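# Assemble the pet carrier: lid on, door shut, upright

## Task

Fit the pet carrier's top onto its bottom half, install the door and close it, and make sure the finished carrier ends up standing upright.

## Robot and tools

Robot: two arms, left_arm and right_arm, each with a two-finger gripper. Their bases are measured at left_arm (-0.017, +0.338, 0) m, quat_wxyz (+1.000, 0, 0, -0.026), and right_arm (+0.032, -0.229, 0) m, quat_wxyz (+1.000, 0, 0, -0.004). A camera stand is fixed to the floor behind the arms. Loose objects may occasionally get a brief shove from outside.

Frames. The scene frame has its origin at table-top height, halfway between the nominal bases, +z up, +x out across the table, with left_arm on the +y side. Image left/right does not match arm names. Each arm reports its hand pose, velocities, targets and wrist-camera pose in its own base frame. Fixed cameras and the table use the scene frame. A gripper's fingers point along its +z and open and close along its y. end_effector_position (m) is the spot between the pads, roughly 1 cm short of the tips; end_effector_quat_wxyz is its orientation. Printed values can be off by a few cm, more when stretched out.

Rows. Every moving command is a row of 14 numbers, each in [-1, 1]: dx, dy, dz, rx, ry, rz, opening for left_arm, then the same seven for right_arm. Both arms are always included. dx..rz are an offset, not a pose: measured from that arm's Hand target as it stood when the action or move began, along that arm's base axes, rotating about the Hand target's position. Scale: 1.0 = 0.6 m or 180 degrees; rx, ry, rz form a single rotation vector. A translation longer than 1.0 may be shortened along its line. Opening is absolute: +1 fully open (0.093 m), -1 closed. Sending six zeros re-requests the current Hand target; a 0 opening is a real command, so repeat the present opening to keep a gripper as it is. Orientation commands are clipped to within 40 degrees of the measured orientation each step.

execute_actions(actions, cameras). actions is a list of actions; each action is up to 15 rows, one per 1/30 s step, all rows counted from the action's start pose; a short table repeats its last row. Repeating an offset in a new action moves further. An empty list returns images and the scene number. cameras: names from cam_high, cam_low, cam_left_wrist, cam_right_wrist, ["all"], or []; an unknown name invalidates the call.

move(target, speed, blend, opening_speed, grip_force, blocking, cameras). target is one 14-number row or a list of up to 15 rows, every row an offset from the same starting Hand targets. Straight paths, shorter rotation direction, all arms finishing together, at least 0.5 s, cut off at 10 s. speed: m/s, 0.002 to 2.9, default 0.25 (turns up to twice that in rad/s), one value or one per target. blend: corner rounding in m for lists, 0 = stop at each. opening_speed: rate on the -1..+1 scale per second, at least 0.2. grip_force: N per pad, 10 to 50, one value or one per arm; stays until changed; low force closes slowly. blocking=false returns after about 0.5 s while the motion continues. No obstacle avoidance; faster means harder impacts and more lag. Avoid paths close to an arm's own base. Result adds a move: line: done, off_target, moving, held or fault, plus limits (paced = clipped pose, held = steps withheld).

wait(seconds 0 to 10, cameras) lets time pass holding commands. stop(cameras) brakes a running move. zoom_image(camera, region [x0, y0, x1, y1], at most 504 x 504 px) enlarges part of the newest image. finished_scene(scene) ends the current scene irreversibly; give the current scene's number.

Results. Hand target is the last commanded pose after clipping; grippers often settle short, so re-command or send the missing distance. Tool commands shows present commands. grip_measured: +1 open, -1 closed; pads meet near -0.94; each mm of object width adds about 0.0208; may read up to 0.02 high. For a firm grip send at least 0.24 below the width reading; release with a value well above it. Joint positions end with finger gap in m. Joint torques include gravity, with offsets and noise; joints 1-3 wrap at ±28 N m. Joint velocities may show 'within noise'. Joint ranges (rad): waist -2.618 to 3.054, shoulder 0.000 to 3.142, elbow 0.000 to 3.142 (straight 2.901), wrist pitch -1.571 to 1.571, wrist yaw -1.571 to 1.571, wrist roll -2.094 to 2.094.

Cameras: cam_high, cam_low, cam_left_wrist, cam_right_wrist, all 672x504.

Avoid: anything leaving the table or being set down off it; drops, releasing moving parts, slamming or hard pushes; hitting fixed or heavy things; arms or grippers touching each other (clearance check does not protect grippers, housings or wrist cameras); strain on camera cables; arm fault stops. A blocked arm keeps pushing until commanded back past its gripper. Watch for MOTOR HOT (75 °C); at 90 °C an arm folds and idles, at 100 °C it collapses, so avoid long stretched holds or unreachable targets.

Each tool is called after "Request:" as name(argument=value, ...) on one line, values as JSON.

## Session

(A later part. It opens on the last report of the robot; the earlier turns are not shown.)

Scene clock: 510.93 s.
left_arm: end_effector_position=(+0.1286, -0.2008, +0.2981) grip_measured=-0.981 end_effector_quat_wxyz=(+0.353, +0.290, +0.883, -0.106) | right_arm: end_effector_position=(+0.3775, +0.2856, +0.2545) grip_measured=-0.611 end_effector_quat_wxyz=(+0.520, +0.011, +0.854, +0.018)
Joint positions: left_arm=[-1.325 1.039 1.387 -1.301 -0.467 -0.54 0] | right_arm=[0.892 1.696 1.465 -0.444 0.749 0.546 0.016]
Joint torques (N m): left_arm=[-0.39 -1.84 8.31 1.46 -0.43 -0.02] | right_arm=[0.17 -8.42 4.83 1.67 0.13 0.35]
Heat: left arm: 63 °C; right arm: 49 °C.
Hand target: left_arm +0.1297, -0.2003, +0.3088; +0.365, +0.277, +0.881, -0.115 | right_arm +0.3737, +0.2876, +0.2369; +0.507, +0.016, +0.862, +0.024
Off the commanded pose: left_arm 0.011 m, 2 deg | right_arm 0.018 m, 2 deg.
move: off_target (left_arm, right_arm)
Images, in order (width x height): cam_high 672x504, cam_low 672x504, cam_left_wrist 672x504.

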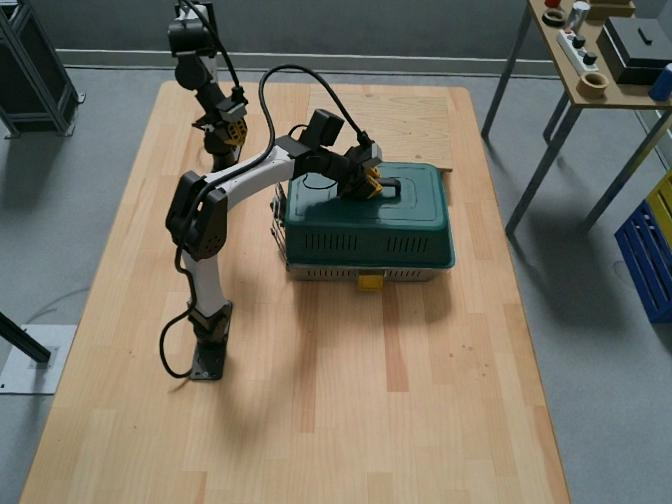

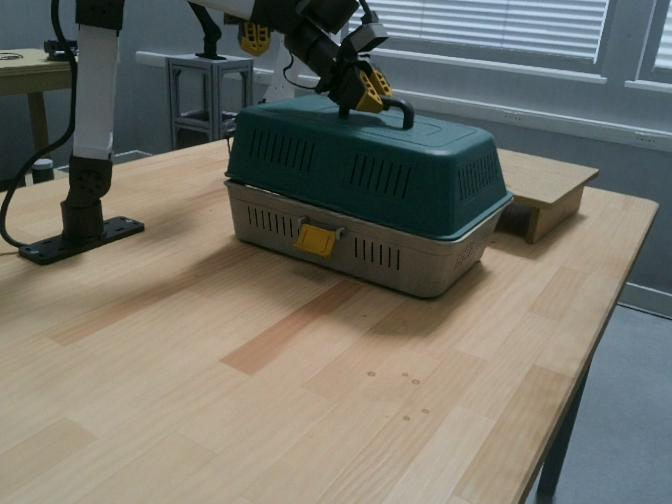

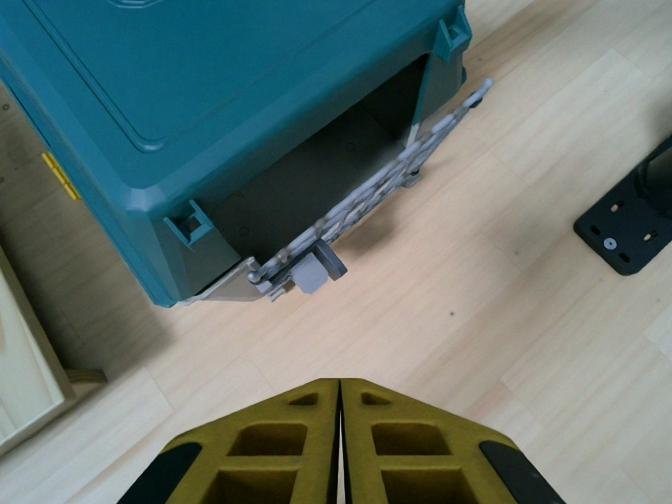

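Request:
move(target=[[0,0,0,0,0,0,-1,0.006,0,0.055,0,0.01,0,-1],[0,0,0,0,0,0,-1,0.016,0,0.055,0,0.01,0,-1],[0,0,0,0,0,0,-1,0.016,0,0.0,0,0.015,0,-1]], speed=0.05, cameras=["cam_high","cam_low","cam_left_wrist"])

Request:
zoom_image(camera="cam_left_wrist", region=[150, 0, 520, 330])

Request:
zoom_image(camera="cam_low", region=[180, 20, 540, 300])

Request:
zoom_image(camera="cam_high", region=[250, 150, 460, 290])

Scene clock: 519.73 s.
left_arm: end_effector_position=(+0.1286, -0.2008, +0.2981) grip_measured=-0.981 end_effector_quat_wxyz=(+0.353, +0.290, +0.883, -0.106) | right_arm: end_effector_position=(+0.3835, +0.2877, +0.2549) grip_measured=-0.611 end_effector_quat_wxyz=(+0.506, +0.016, +0.862, +0.016)
Joint positions: left_arm=[-1.325 1.039 1.387 -1.301 -0.467 -0.54 0] | right_arm=[0.88 1.734 1.539 -0.517 0.728 0.572 0.016]
Joint torques (N m): left_arm=[-0.54 -1.81 8.12 1.45 -0.44 -0.01] | right_arm=[-1.2 -8.68 5.42 1.58 -0.11 0.21]
Heat: left arm: 63 °C; right arm: 48 °C.
Hand target: left_arm +0.1297, -0.2003, +0.3088; +0.365, +0.277, +0.881, -0.115 | right_arm +0.3834, +0.2876, +0.2370; +0.486, +0.017, +0.873, +0.023
Off the commanded pose: left_arm 0.011 m, 2 deg | right_arm 0.018 m, 3 deg.
move: off_target (left_arm, right_arm)
Images, in order (width x height): cam_high 672x504, cam_low 672x504, cam_left_wrist 672x504.

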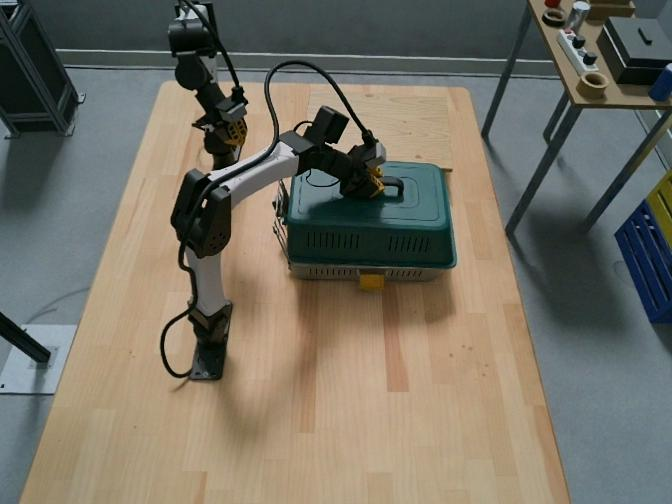

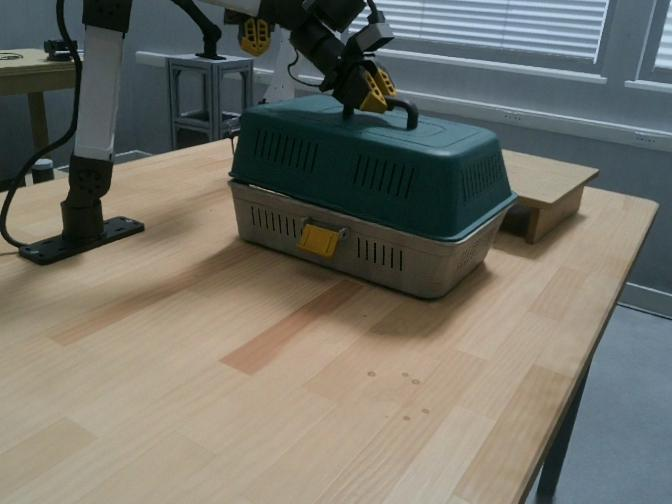

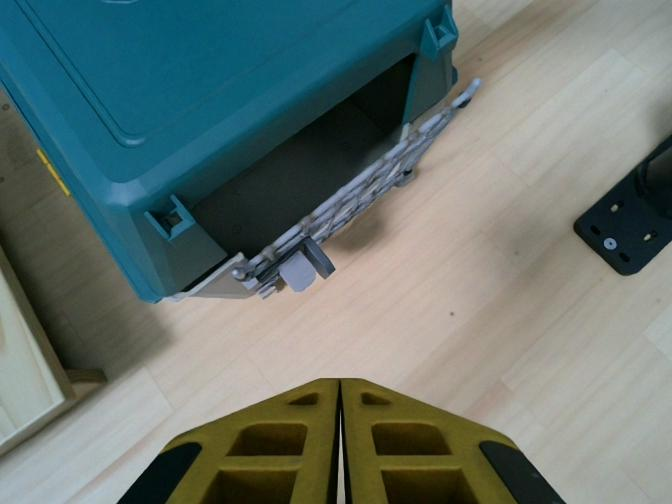

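Scaled by 1.362 from the camera's 672x504 image, which has a finer 960x720 frame.

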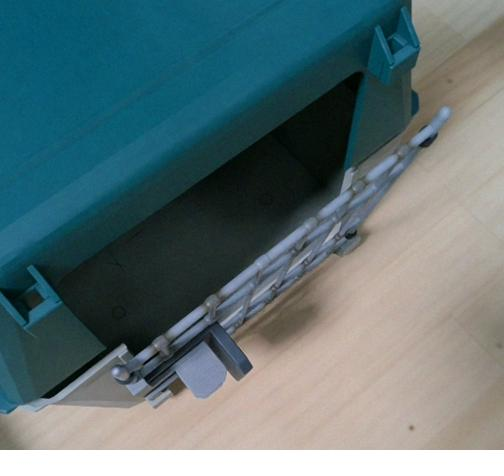

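Scaled by 1.400 from the camera's 672x504 image, which has a finer 960x720 frame.

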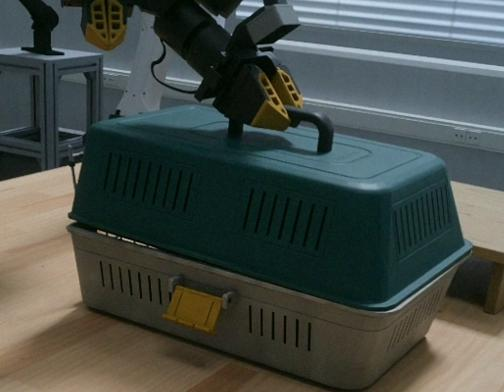

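Scaled by 2.400 from the camera's 672x504 image, which has a finer 960x720 frame.

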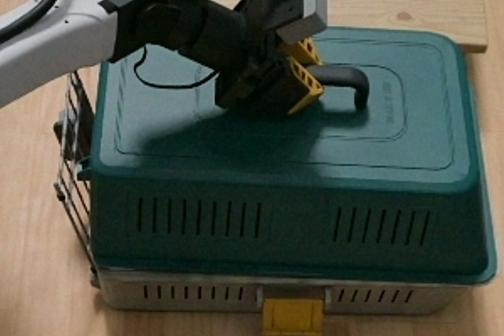

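Request:
move(target=[0,0,0,0,0,0,-1,-0.003,0,0.02,0,-0.05,0,-1], speed=0.05, cameras=["cam_high","cam_low","cam_left_wrist"])

Request:
zoom_image(camera="cam_left_wrist", region=[130, 0, 500, 330])

Request:
zoom_image(camera="cam_low", region=[180, 20, 540, 300])

NO LINK: the link to the robot was lost, through no command of yours. Nothing of this call was sent. You have no control until a person gives it back. Your reply's later calls are not run. To wait, call execute_actions with no actions. The wait itself costs no score and uses none of the scene's actions.

NO LINK: the link to the robot is lost, so no picture can be shown. You have no control until a person gives it back. To wait, call execute_actions with no actions.

NO LINK: the link to the robot is lost, so no picture can be shown. You have no control until a person gives it back. To wait, call execute_actions with no actions.

Request:
execute_actions(actions=[])

NO LINK, STILL. Call execute_actions again with no actions.

Request:
execute_actions(actions=[])

NO LINK, STILL. Call execute_actions again with no actions.

Request:
execute_actions(actions=[])

Request:
execute_actions(actions=[])

Request:
execute_actions(actions=[])

NO LINK, STILL. Call execute_actions again with no actions.

not run: an earlier result of this reply reported a stop or a fault. Calls in your next reply go to the robot.

not run: an earlier result of this reply reported a stop or a fault. Calls in your next reply go to the robot.

Request:
execute_actions(actions=[])

NO LINK, STILL. Call execute_actions again with no actions.

Request:
wait(seconds=10)

Request:
execute_actions(actions=[])

Scene clock: 596.33 s.
left_arm: end_effector_position=(+0.1286, -0.2008, +0.2981) grip_measured=-0.981 end_effector_quat_wxyz=(+0.353, +0.290, +0.883, -0.106) | right_arm: end_effector_position=(+0.3837, +0.2869, +0.2558) grip_measured=-0.611 end_effector_quat_wxyz=(+0.509, +0.015, +0.861, +0.012)
Joint positions: left_arm=[-1.325 1.039 1.387 -1.301 -0.467 -0.54 0] | right_arm=[0.881 1.734 1.539 -0.515 0.738 0.566 0.016]
Joint torques (N m): left_arm=[0.1 -1.61 5.9 1.5 -0.26 0.15] | right_arm=[-0.28 -9.5 8.03 1.58 0.22 0]
Heat: left arm: 58 °C; right arm: 50 °C.
Hand target: left_arm +0.1286, -0.2008, +0.2981; +0.353, +0.290, +0.883, -0.106 | right_arm +0.3834, +0.2878, +0.2549; +0.506, +0.016, +0.862, +0.016
Tool commands: left_gripper/opening=-1.0 right_gripper/opening=-1.0
CONTROL GIVEN BACK BY A PERSON. The link is back. The arms hold where they stopped. Where a move or wait says "fault", it means the lost link, not a fault of the arm. Commands run again from your next reply on.
wait: 0.00 of 10 s (a fault stop came first)

not run: an earlier result of this reply reported a stop or a fault. Calls in your next reply go to the robot.

Request:
move(target=[0,0,0,0,0,0,-1,0,0,0.0,0,-0.045,0,-1], speed=0.05, cameras=["cam_high","cam_low","cam_left_wrist"])

Request:
zoom_image(camera="cam_left_wrist", region=[130, 0, 500, 330])

Request:
zoom_image(camera="cam_low", region=[180, 20, 540, 300])

Scene clock: 600.43 s.
left_arm: end_effector_position=(+0.1286, -0.2008, +0.2981) grip_measured=-0.981 end_effector_quat_wxyz=(+0.353, +0.290, +0.883, -0.106) | right_arm: end_effector_position=(+0.3847, +0.2871, +0.2569) grip_measured=-0.611 end_effector_quat_wxyz=(+0.562, +0.016, +0.827, +0.014)
Joint positions: left_arm=[-1.325 1.039 1.387 -1.301 -0.467 -0.54 0] | right_arm=[0.898 1.692 1.383 -0.253 0.811 0.472 0.016]
Joint torques (N m): left_arm=[0.21 -1.59 5.76 1.49 -0.26 0.21] | right_arm=[0.05 -9.76 6.02 1.96 0.28 -0.11]
Heat: left arm: 58 °C; right arm: 50 °C.
Hand target: left_arm +0.1286, -0.2008, +0.2981; +0.353, +0.290, +0.883, -0.106 | right_arm +0.3834, +0.2878, +0.2548; +0.565, +0.015, +0.824, +0.017
Off the commanded pose: left_arm 0.000 m, 0 deg | right_arm 0.002 m, 1 deg.
CONTROL GIVEN BACK BY A PERSON, as an earlier result said. Commands run again.
move: done
Images, in order (width x height): cam_high 672x504, cam_low 672x504, cam_left_wrist 672x504.

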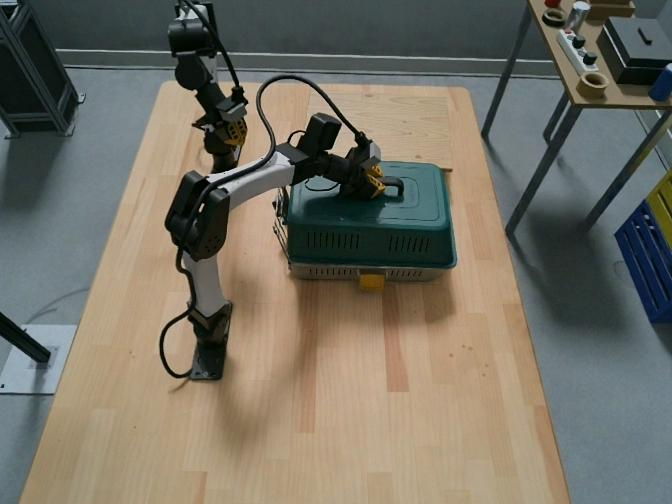

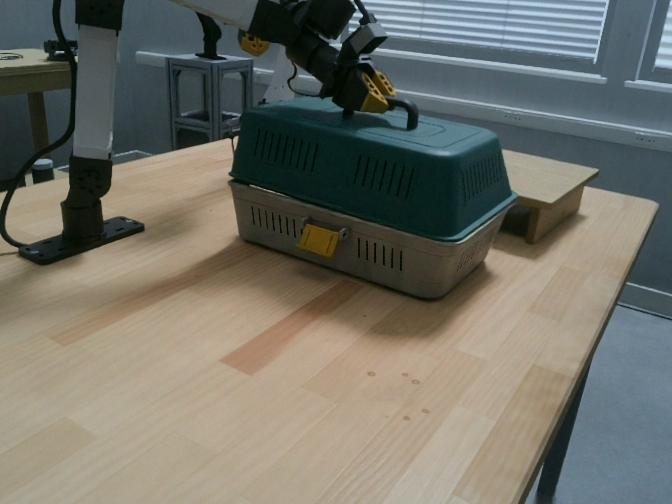

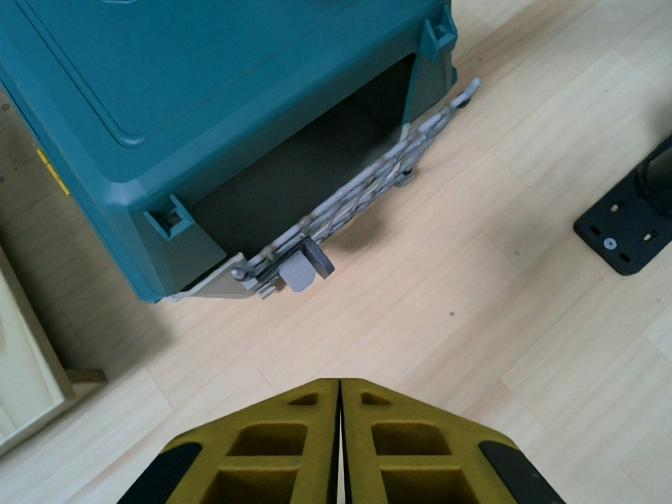

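Scaled by 1.362 from the camera's 672x504 image, which has a finer 960x720 frame.

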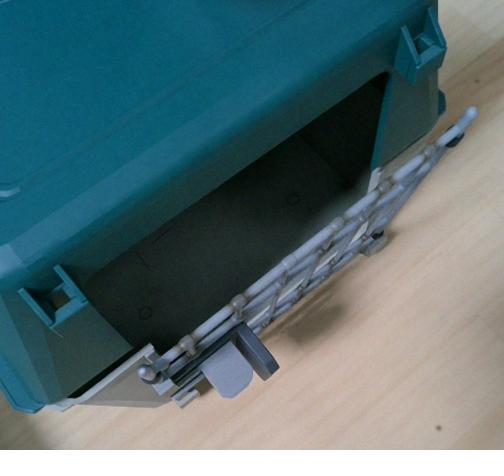

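Scaled by 1.400 from the camera's 672x504 image, which has a finer 960x720 frame.

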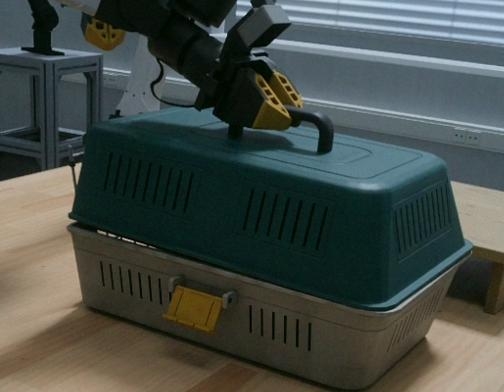

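Request:
zoom_image(camera="cam_left_wrist", region=[130, 190, 300, 310])

Request:
zoom_image(camera="cam_left_wrist", region=[370, 50, 490, 200])

Request:
zoom_image(camera="cam_low", region=[215, 160, 345, 260])

Request:
zoom_image(camera="cam_low", region=[380, 160, 540, 280])

Request:
zoom_image(camera="cam_high", region=[270, 220, 370, 300])

Request:
zoom_image(camera="cam_high", region=[380, 150, 480, 290])

Scaled by 2.965 from the camera's 672x504 image, which has a finer 960x720 frame.

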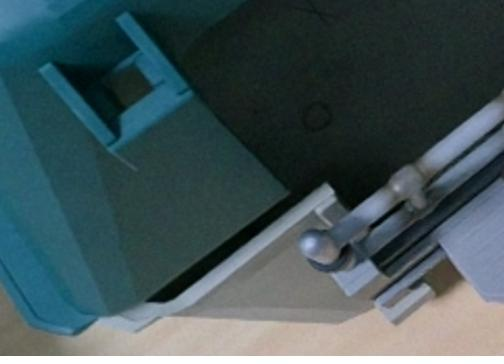

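Scaled by 3.360 from the camera's 672x504 image, which has a finer 960x720 frame.

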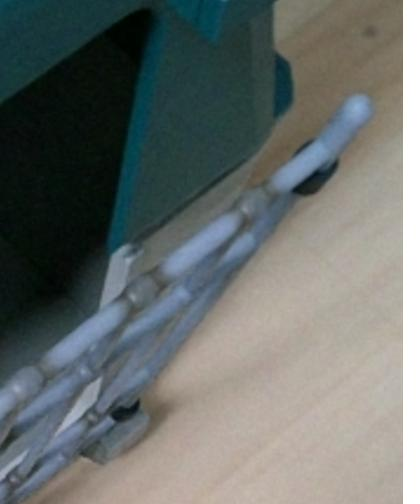

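Scaled by 3.877 from the camera's 672x504 image, which has a finer 960x720 frame.

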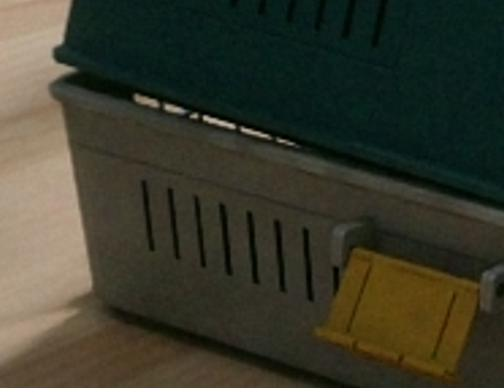

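Scaled by 3.150 from the camera's 672x504 image, which has a finer 960x720 frame.

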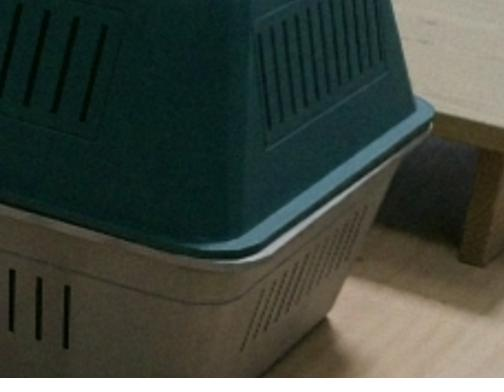

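Scaled by 5.040 from the camera's 672x504 image, which has a finer 960x720 frame.

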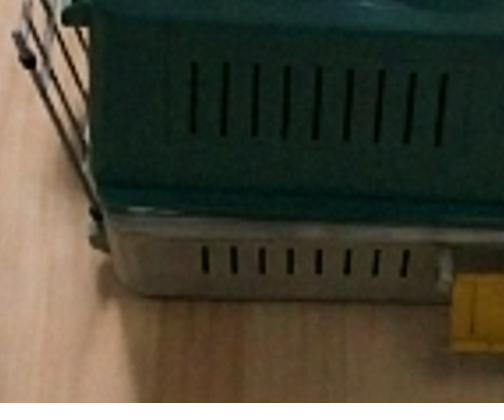

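Scaled by 3.600 from the camera's 672x504 image, which has a finer 960x720 frame.

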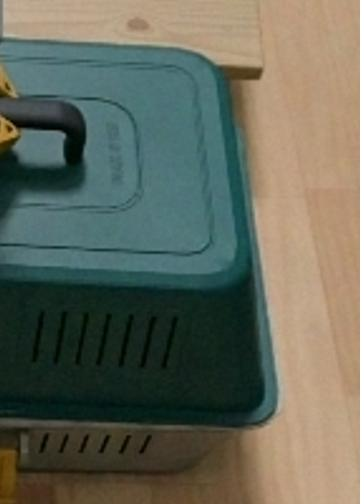

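Request:
move(target=[[0,0,0,0,0,0,-1,0,0,0.07,0,0,0,-1],[0,0,0,0,0,0,-1,0,-0.004,0.07,0,0,0.008,-1],[0,0,0,0,0,0,-1,0,-0.004,0.0,0,-0.005,0.008,-1]], speed=0.05, cameras=["cam_high","cam_low","cam_left_wrist"])

Request:
zoom_image(camera="cam_left_wrist", region=[130, 190, 300, 310])

Request:
zoom_image(camera="cam_low", region=[180, 20, 540, 300])

Request:
zoom_image(camera="cam_high", region=[250, 150, 460, 290])

Scene clock: 617.33 s.
left_arm: end_effector_position=(+0.1286, -0.2008, +0.2981) grip_measured=-0.981 end_effector_quat_wxyz=(+0.353, +0.290, +0.883, -0.106) | right_arm: end_effector_position=(+0.3835, +0.2872, +0.2555) grip_measured=-0.611 end_effector_quat_wxyz=(+0.569, +0.004, +0.822, +0.019)
Joint positions: left_arm=[-1.325 1.039 1.387 -1.301 -0.467 -0.54 0] | right_arm=[0.897 1.673 1.336 -0.189 0.796 0.431 0.016]
Joint torques (N m): left_arm=[0.06 -1.65 5.87 1.49 -0.25 0.16] | right_arm=[-0.65 -10.13 6.02 1.96 0.16 -0.1]
Heat: left arm: 58 °C; right arm: 49 °C.
Hand target: left_arm +0.1286, -0.2008, +0.2981; +0.353, +0.290, +0.883, -0.106 | right_arm +0.3835, +0.2853, +0.2548; +0.572, +0.005, +0.820, +0.024
Off the commanded pose: left_arm 0.000 m, 0 deg | right_arm 0.002 m, 1 deg.
move: done
Images, in order (width x height): cam_high 672x504, cam_low 672x504, cam_left_wrist 672x504.

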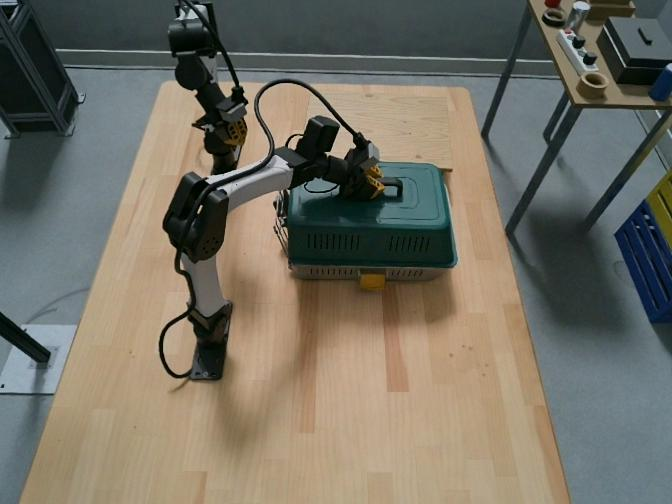

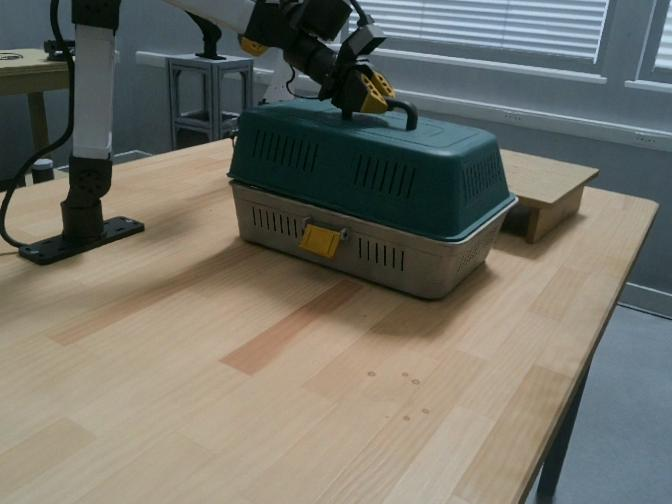

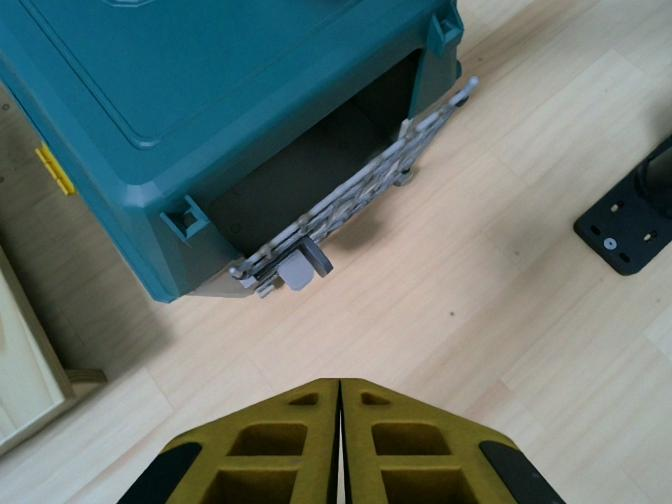

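Scaled by 2.965 from the camera's 672x504 image, which has a finer 960x720 frame.

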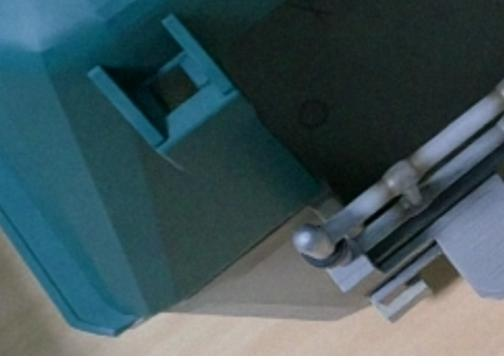

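Scaled by 1.400 from the camera's 672x504 image, which has a finer 960x720 frame.

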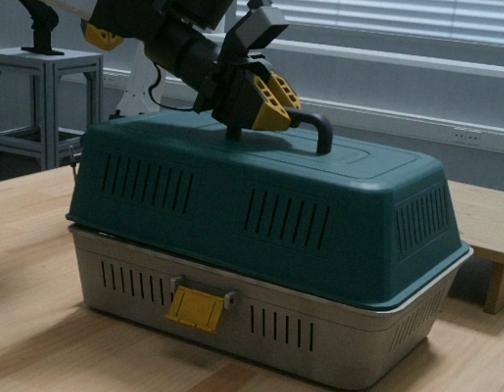

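Scaled by 2.400 from the camera's 672x504 image, which has a finer 960x720 frame.

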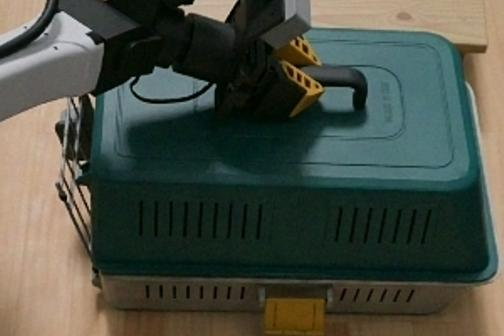

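Request:
move(target=[[0,0,0,0,0,0,-1,0,0,0.06,0,0,0,-1],[0,0,0,0,0,0,-1,0.012,-0.002,0.06,0,0,0.0,-1],[0,0,0,0,0,0,-1,0.012,-0.002,-0.01,0,-0.005,0.0,-1]], speed=0.05, cameras=["cam_high","cam_low","cam_left_wrist"])

Request:
zoom_image(camera="cam_left_wrist", region=[130, 0, 500, 330])

Request:
zoom_image(camera="cam_low", region=[180, 20, 540, 300])

Request:
zoom_image(camera="cam_high", region=[250, 150, 460, 290])

Scene clock: 624.77 s.
left_arm: end_effector_position=(+0.1286, -0.2008, +0.2981) grip_measured=-0.981 end_effector_quat_wxyz=(+0.353, +0.290, +0.883, -0.106) | right_arm: end_effector_position=(+0.3880, +0.2854, +0.2512) grip_measured=-0.611 end_effector_quat_wxyz=(+0.575, +0.000, +0.818, +0.020)
Joint positions: left_arm=[-1.325 1.039 1.387 -1.301 -0.467 -0.54 0] | right_arm=[0.883 1.672 1.303 -0.128 0.783 0.401 0.016]
Joint torques (N m): left_arm=[0.1 -1.66 5.78 1.54 -0.26 0.14] | right_arm=[-0.87 -8.85 6.58 2.07 0.2 -0.06]
Heat: left arm: 58 °C; right arm: 49 °C.
Hand target: left_arm +0.1286, -0.2008, +0.2981; +0.353, +0.290, +0.883, -0.106 | right_arm +0.3907, +0.2841, +0.2488; +0.578, +0.004, +0.816, +0.024
Off the commanded pose: left_arm 0.000 m, 0 deg | right_arm 0.004 m, 1 deg.
move: done
Images, in order (width x height): cam_high 672x504, cam_low 672x504, cam_left_wrist 672x504.

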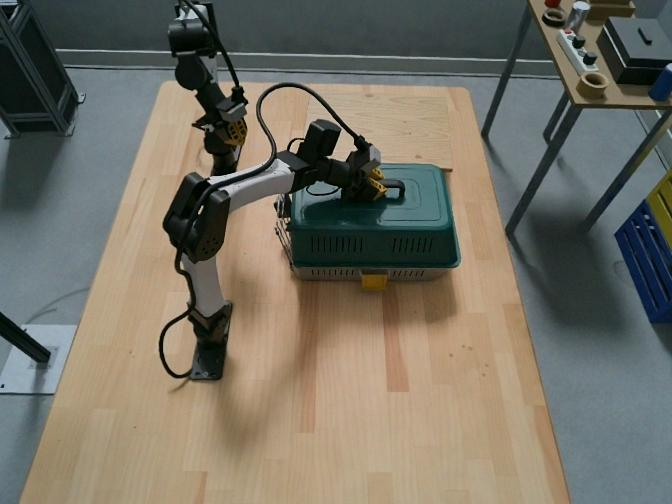

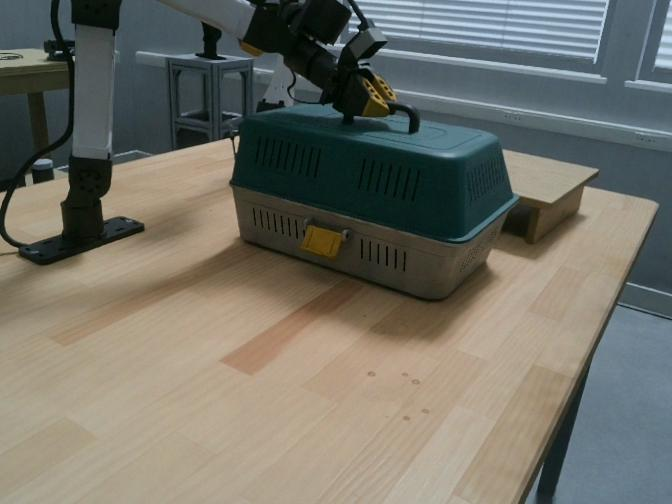

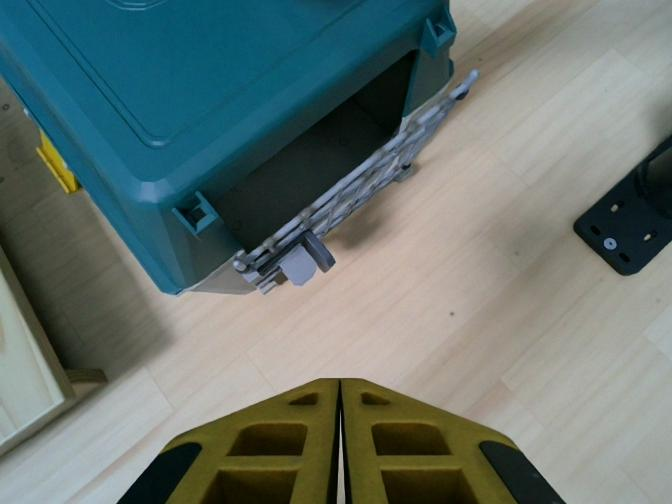

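Scaled by 1.362 from the camera's 672x504 image, which has a finer 960x720 frame.

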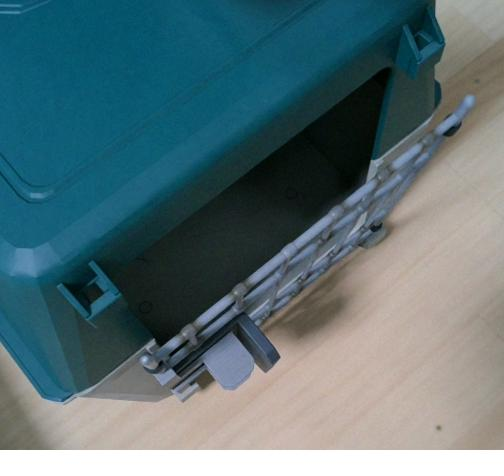

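Scaled by 1.400 from the camera's 672x504 image, which has a finer 960x720 frame.

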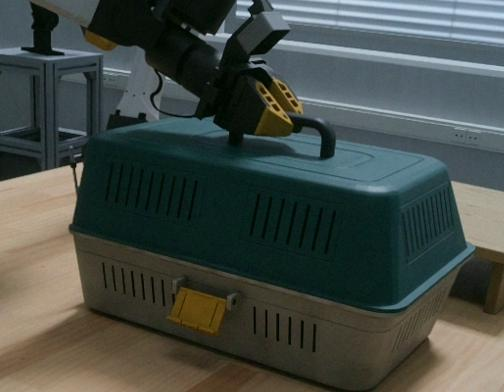

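Scaled by 2.400 from the camera's 672x504 image, which has a finer 960x720 frame.

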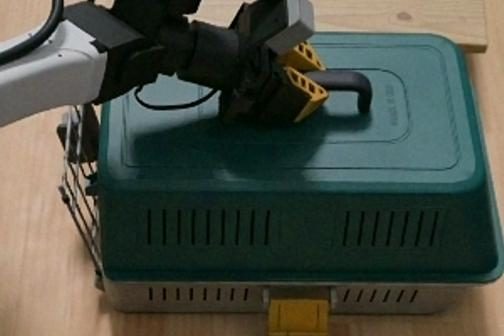

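Request:
zoom_image(camera="cam_left_wrist", region=[150, 180, 350, 310])

Request:
zoom_image(camera="cam_left_wrist", region=[370, 0, 490, 200])

Scaled by 2.520 from the camera's 672x504 image, which has a finer 960x720 frame.

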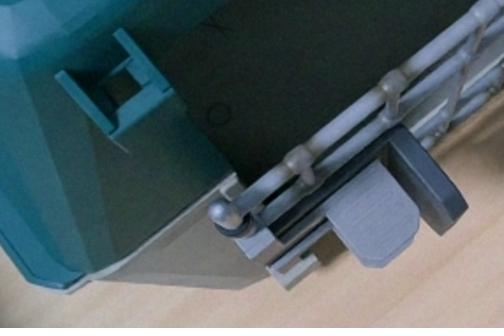

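Scaled by 2.520 from the camera's 672x504 image, which has a finer 960x720 frame.

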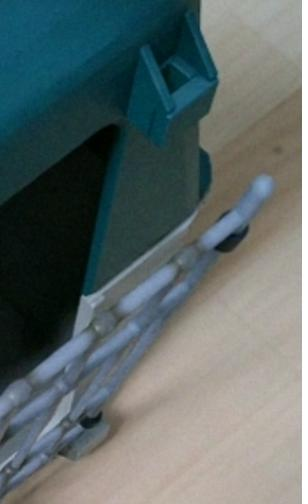

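Request:
move(target=[0,0,0,0,0,0,-1,0,0.002,0.1,0,-0.025,0.0,-1], speed=0.05, cameras=["cam_high","cam_low","cam_left_wrist"])

Request:
zoom_image(camera="cam_left_wrist", region=[130, 0, 500, 330])

Request:
zoom_image(camera="cam_low", region=[180, 20, 540, 300])

Request:
zoom_image(camera="cam_high", region=[250, 150, 460, 290])

Scene clock: 636.47 s.
left_arm: end_effector_position=(+0.1286, -0.2008, +0.2981) grip_measured=-0.981 end_effector_quat_wxyz=(+0.353, +0.290, +0.883, -0.106) | right_arm: end_effector_position=(+0.3880, +0.2848, +0.2602) grip_measured=-0.611 end_effector_quat_wxyz=(+0.572, -0.022, +0.820, +0.002)
Joint positions: left_arm=[-1.325 1.039 1.387 -1.301 -0.467 -0.54 0] | right_arm=[0.883 1.672 1.347 -0.187 0.786 0.355 0.016]
Joint torques (N m): left_arm=[0.05 -1.57 5.81 1.54 -0.25 0.17] | right_arm=[0.17 -12.85 13.42 2.08 0.56 -0.3]
Heat: left arm: 58 °C; right arm: 49 °C.
Hand target: left_arm +0.1286, -0.2008, +0.2981; +0.353, +0.290, +0.883, -0.106 | right_arm +0.3907, +0.2853, +0.3089; +0.610, +0.004, +0.792, +0.024
Off the commanded pose: left_arm 0.000 m, 0 deg | right_arm 0.049 m, 7 deg.
move: off_target (right_arm)
Images, in order (width x height): cam_high 672x504, cam_low 672x504, cam_left_wrist 672x504.

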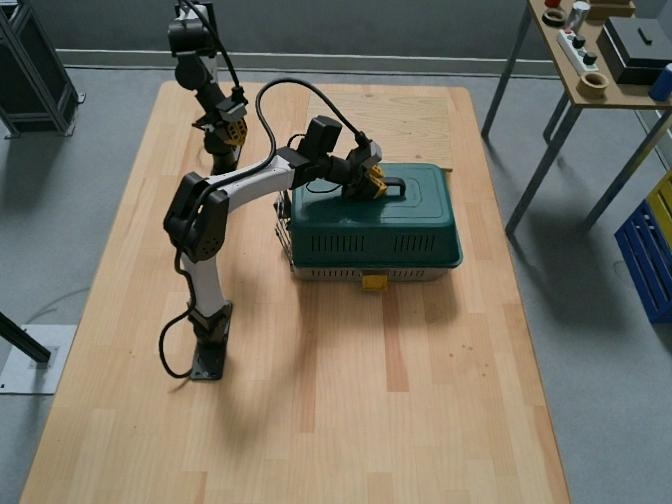

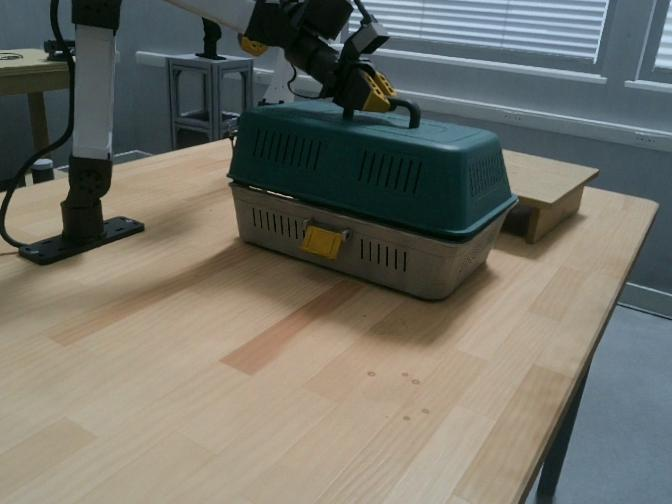

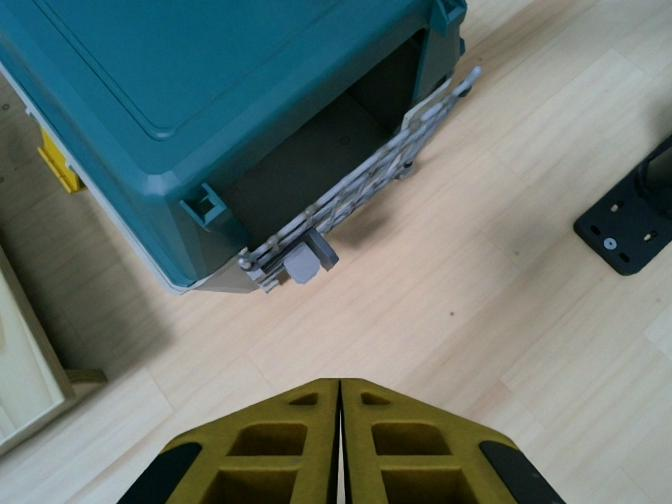

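Scaled by 1.362 from the camera's 672x504 image, which has a finer 960x720 frame.

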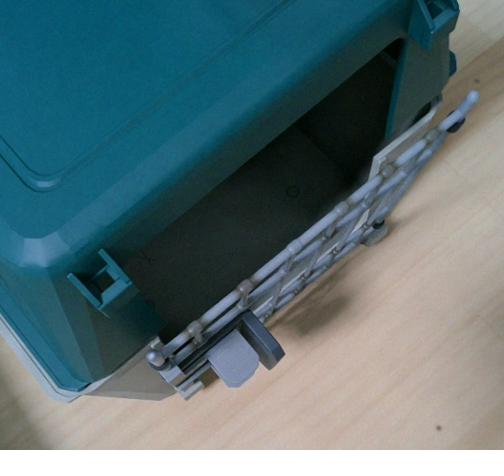

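Scaled by 1.400 from the camera's 672x504 image, which has a finer 960x720 frame.

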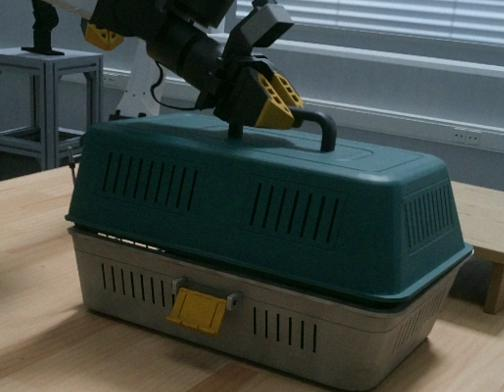

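Scaled by 2.400 from the camera's 672x504 image, which has a finer 960x720 frame.

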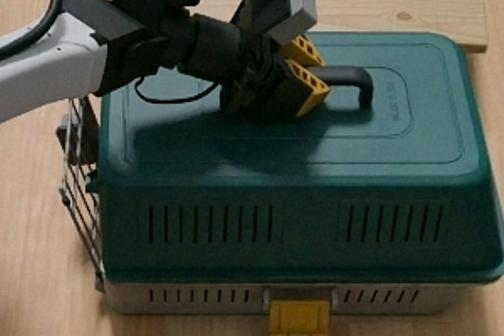

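Request:
move(target=[0,0,0,0,0,0,-1,0,0.0,0.03,0.0175,-0.005,-0.005,-1], speed=0.05, cameras=["cam_high","cam_low","cam_left_wrist"])

Request:
zoom_image(camera="cam_left_wrist", region=[130, 0, 500, 330])

Request:
zoom_image(camera="cam_low", region=[180, 20, 540, 300])

Request:
zoom_image(camera="cam_high", region=[250, 150, 460, 290])

Scene clock: 647.90 s.
left_arm: end_effector_position=(+0.1286, -0.2008, +0.2981) grip_measured=-0.981 end_effector_quat_wxyz=(+0.353, +0.290, +0.883, -0.106) | right_arm: end_effector_position=(+0.3873, +0.2835, +0.2668) grip_measured=-0.611 end_effector_quat_wxyz=(+0.567, -0.022, +0.823, -0.004)
Joint positions: left_arm=[-1.325 1.039 1.387 -1.301 -0.467 -0.54 0] | right_arm=[0.883 1.672 1.385 -0.244 0.789 0.361 0.016]
Joint torques (N m): left_arm=[0.23 -1.72 5.64 1.51 -0.25 0.19] | right_arm=[0.29 -13.78 13.94 2.35 0.6 0.07]
Heat: left arm: 57 °C; right arm: 51 °C.
Hand target: left_arm +0.1286, -0.2008, +0.2981; +0.353, +0.290, +0.883, -0.106 | right_arm +0.3907, +0.2852, +0.3269; +0.616, +0.026, +0.786, +0.041
Off the commanded pose: left_arm 0.000 m, 0 deg | right_arm 0.060 m, 10 deg.
move: off_target (right_arm)
Images, in order (width x height): cam_high 672x504, cam_low 672x504, cam_left_wrist 672x504.

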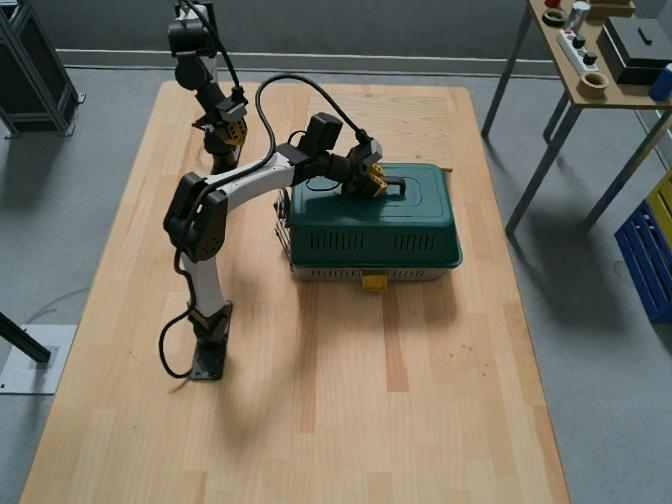

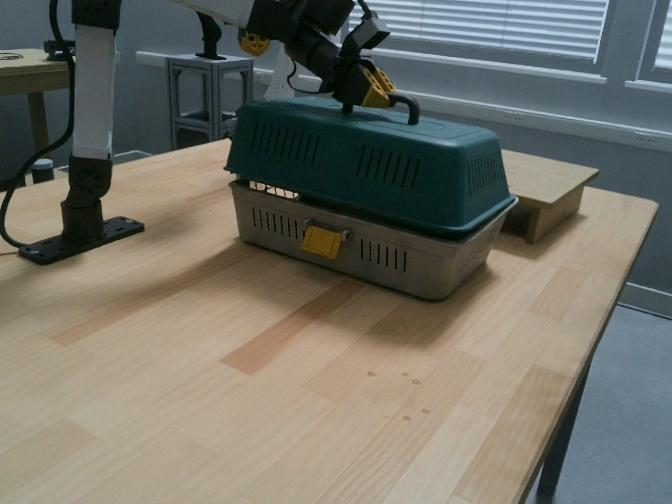

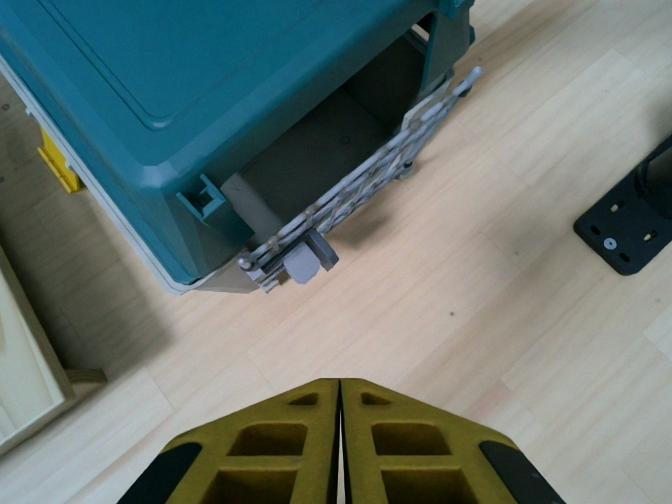

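Scaled by 1.362 from the camera's 672x504 image, which has a finer 960x720 frame.

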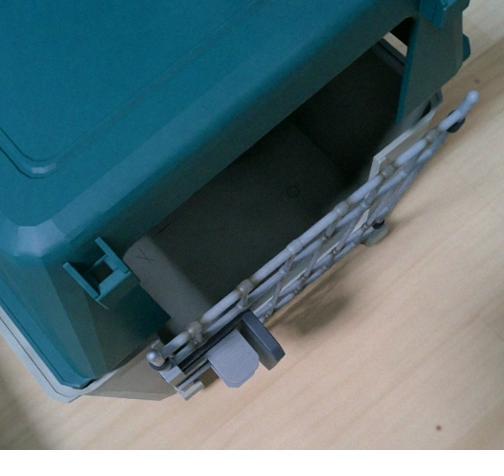

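Scaled by 1.400 from the camera's 672x504 image, which has a finer 960x720 frame.

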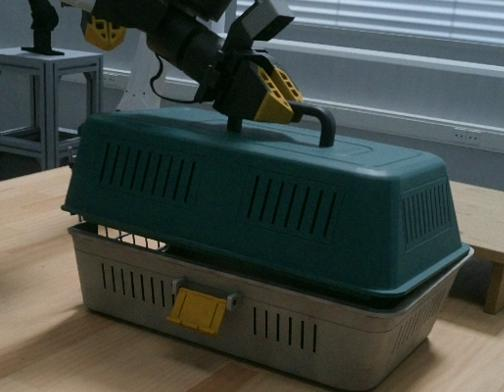

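Scaled by 2.400 from the camera's 672x504 image, which has a finer 960x720 frame.

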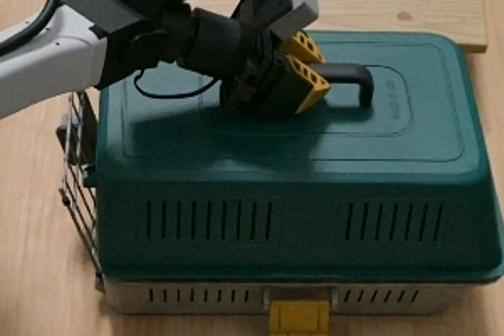

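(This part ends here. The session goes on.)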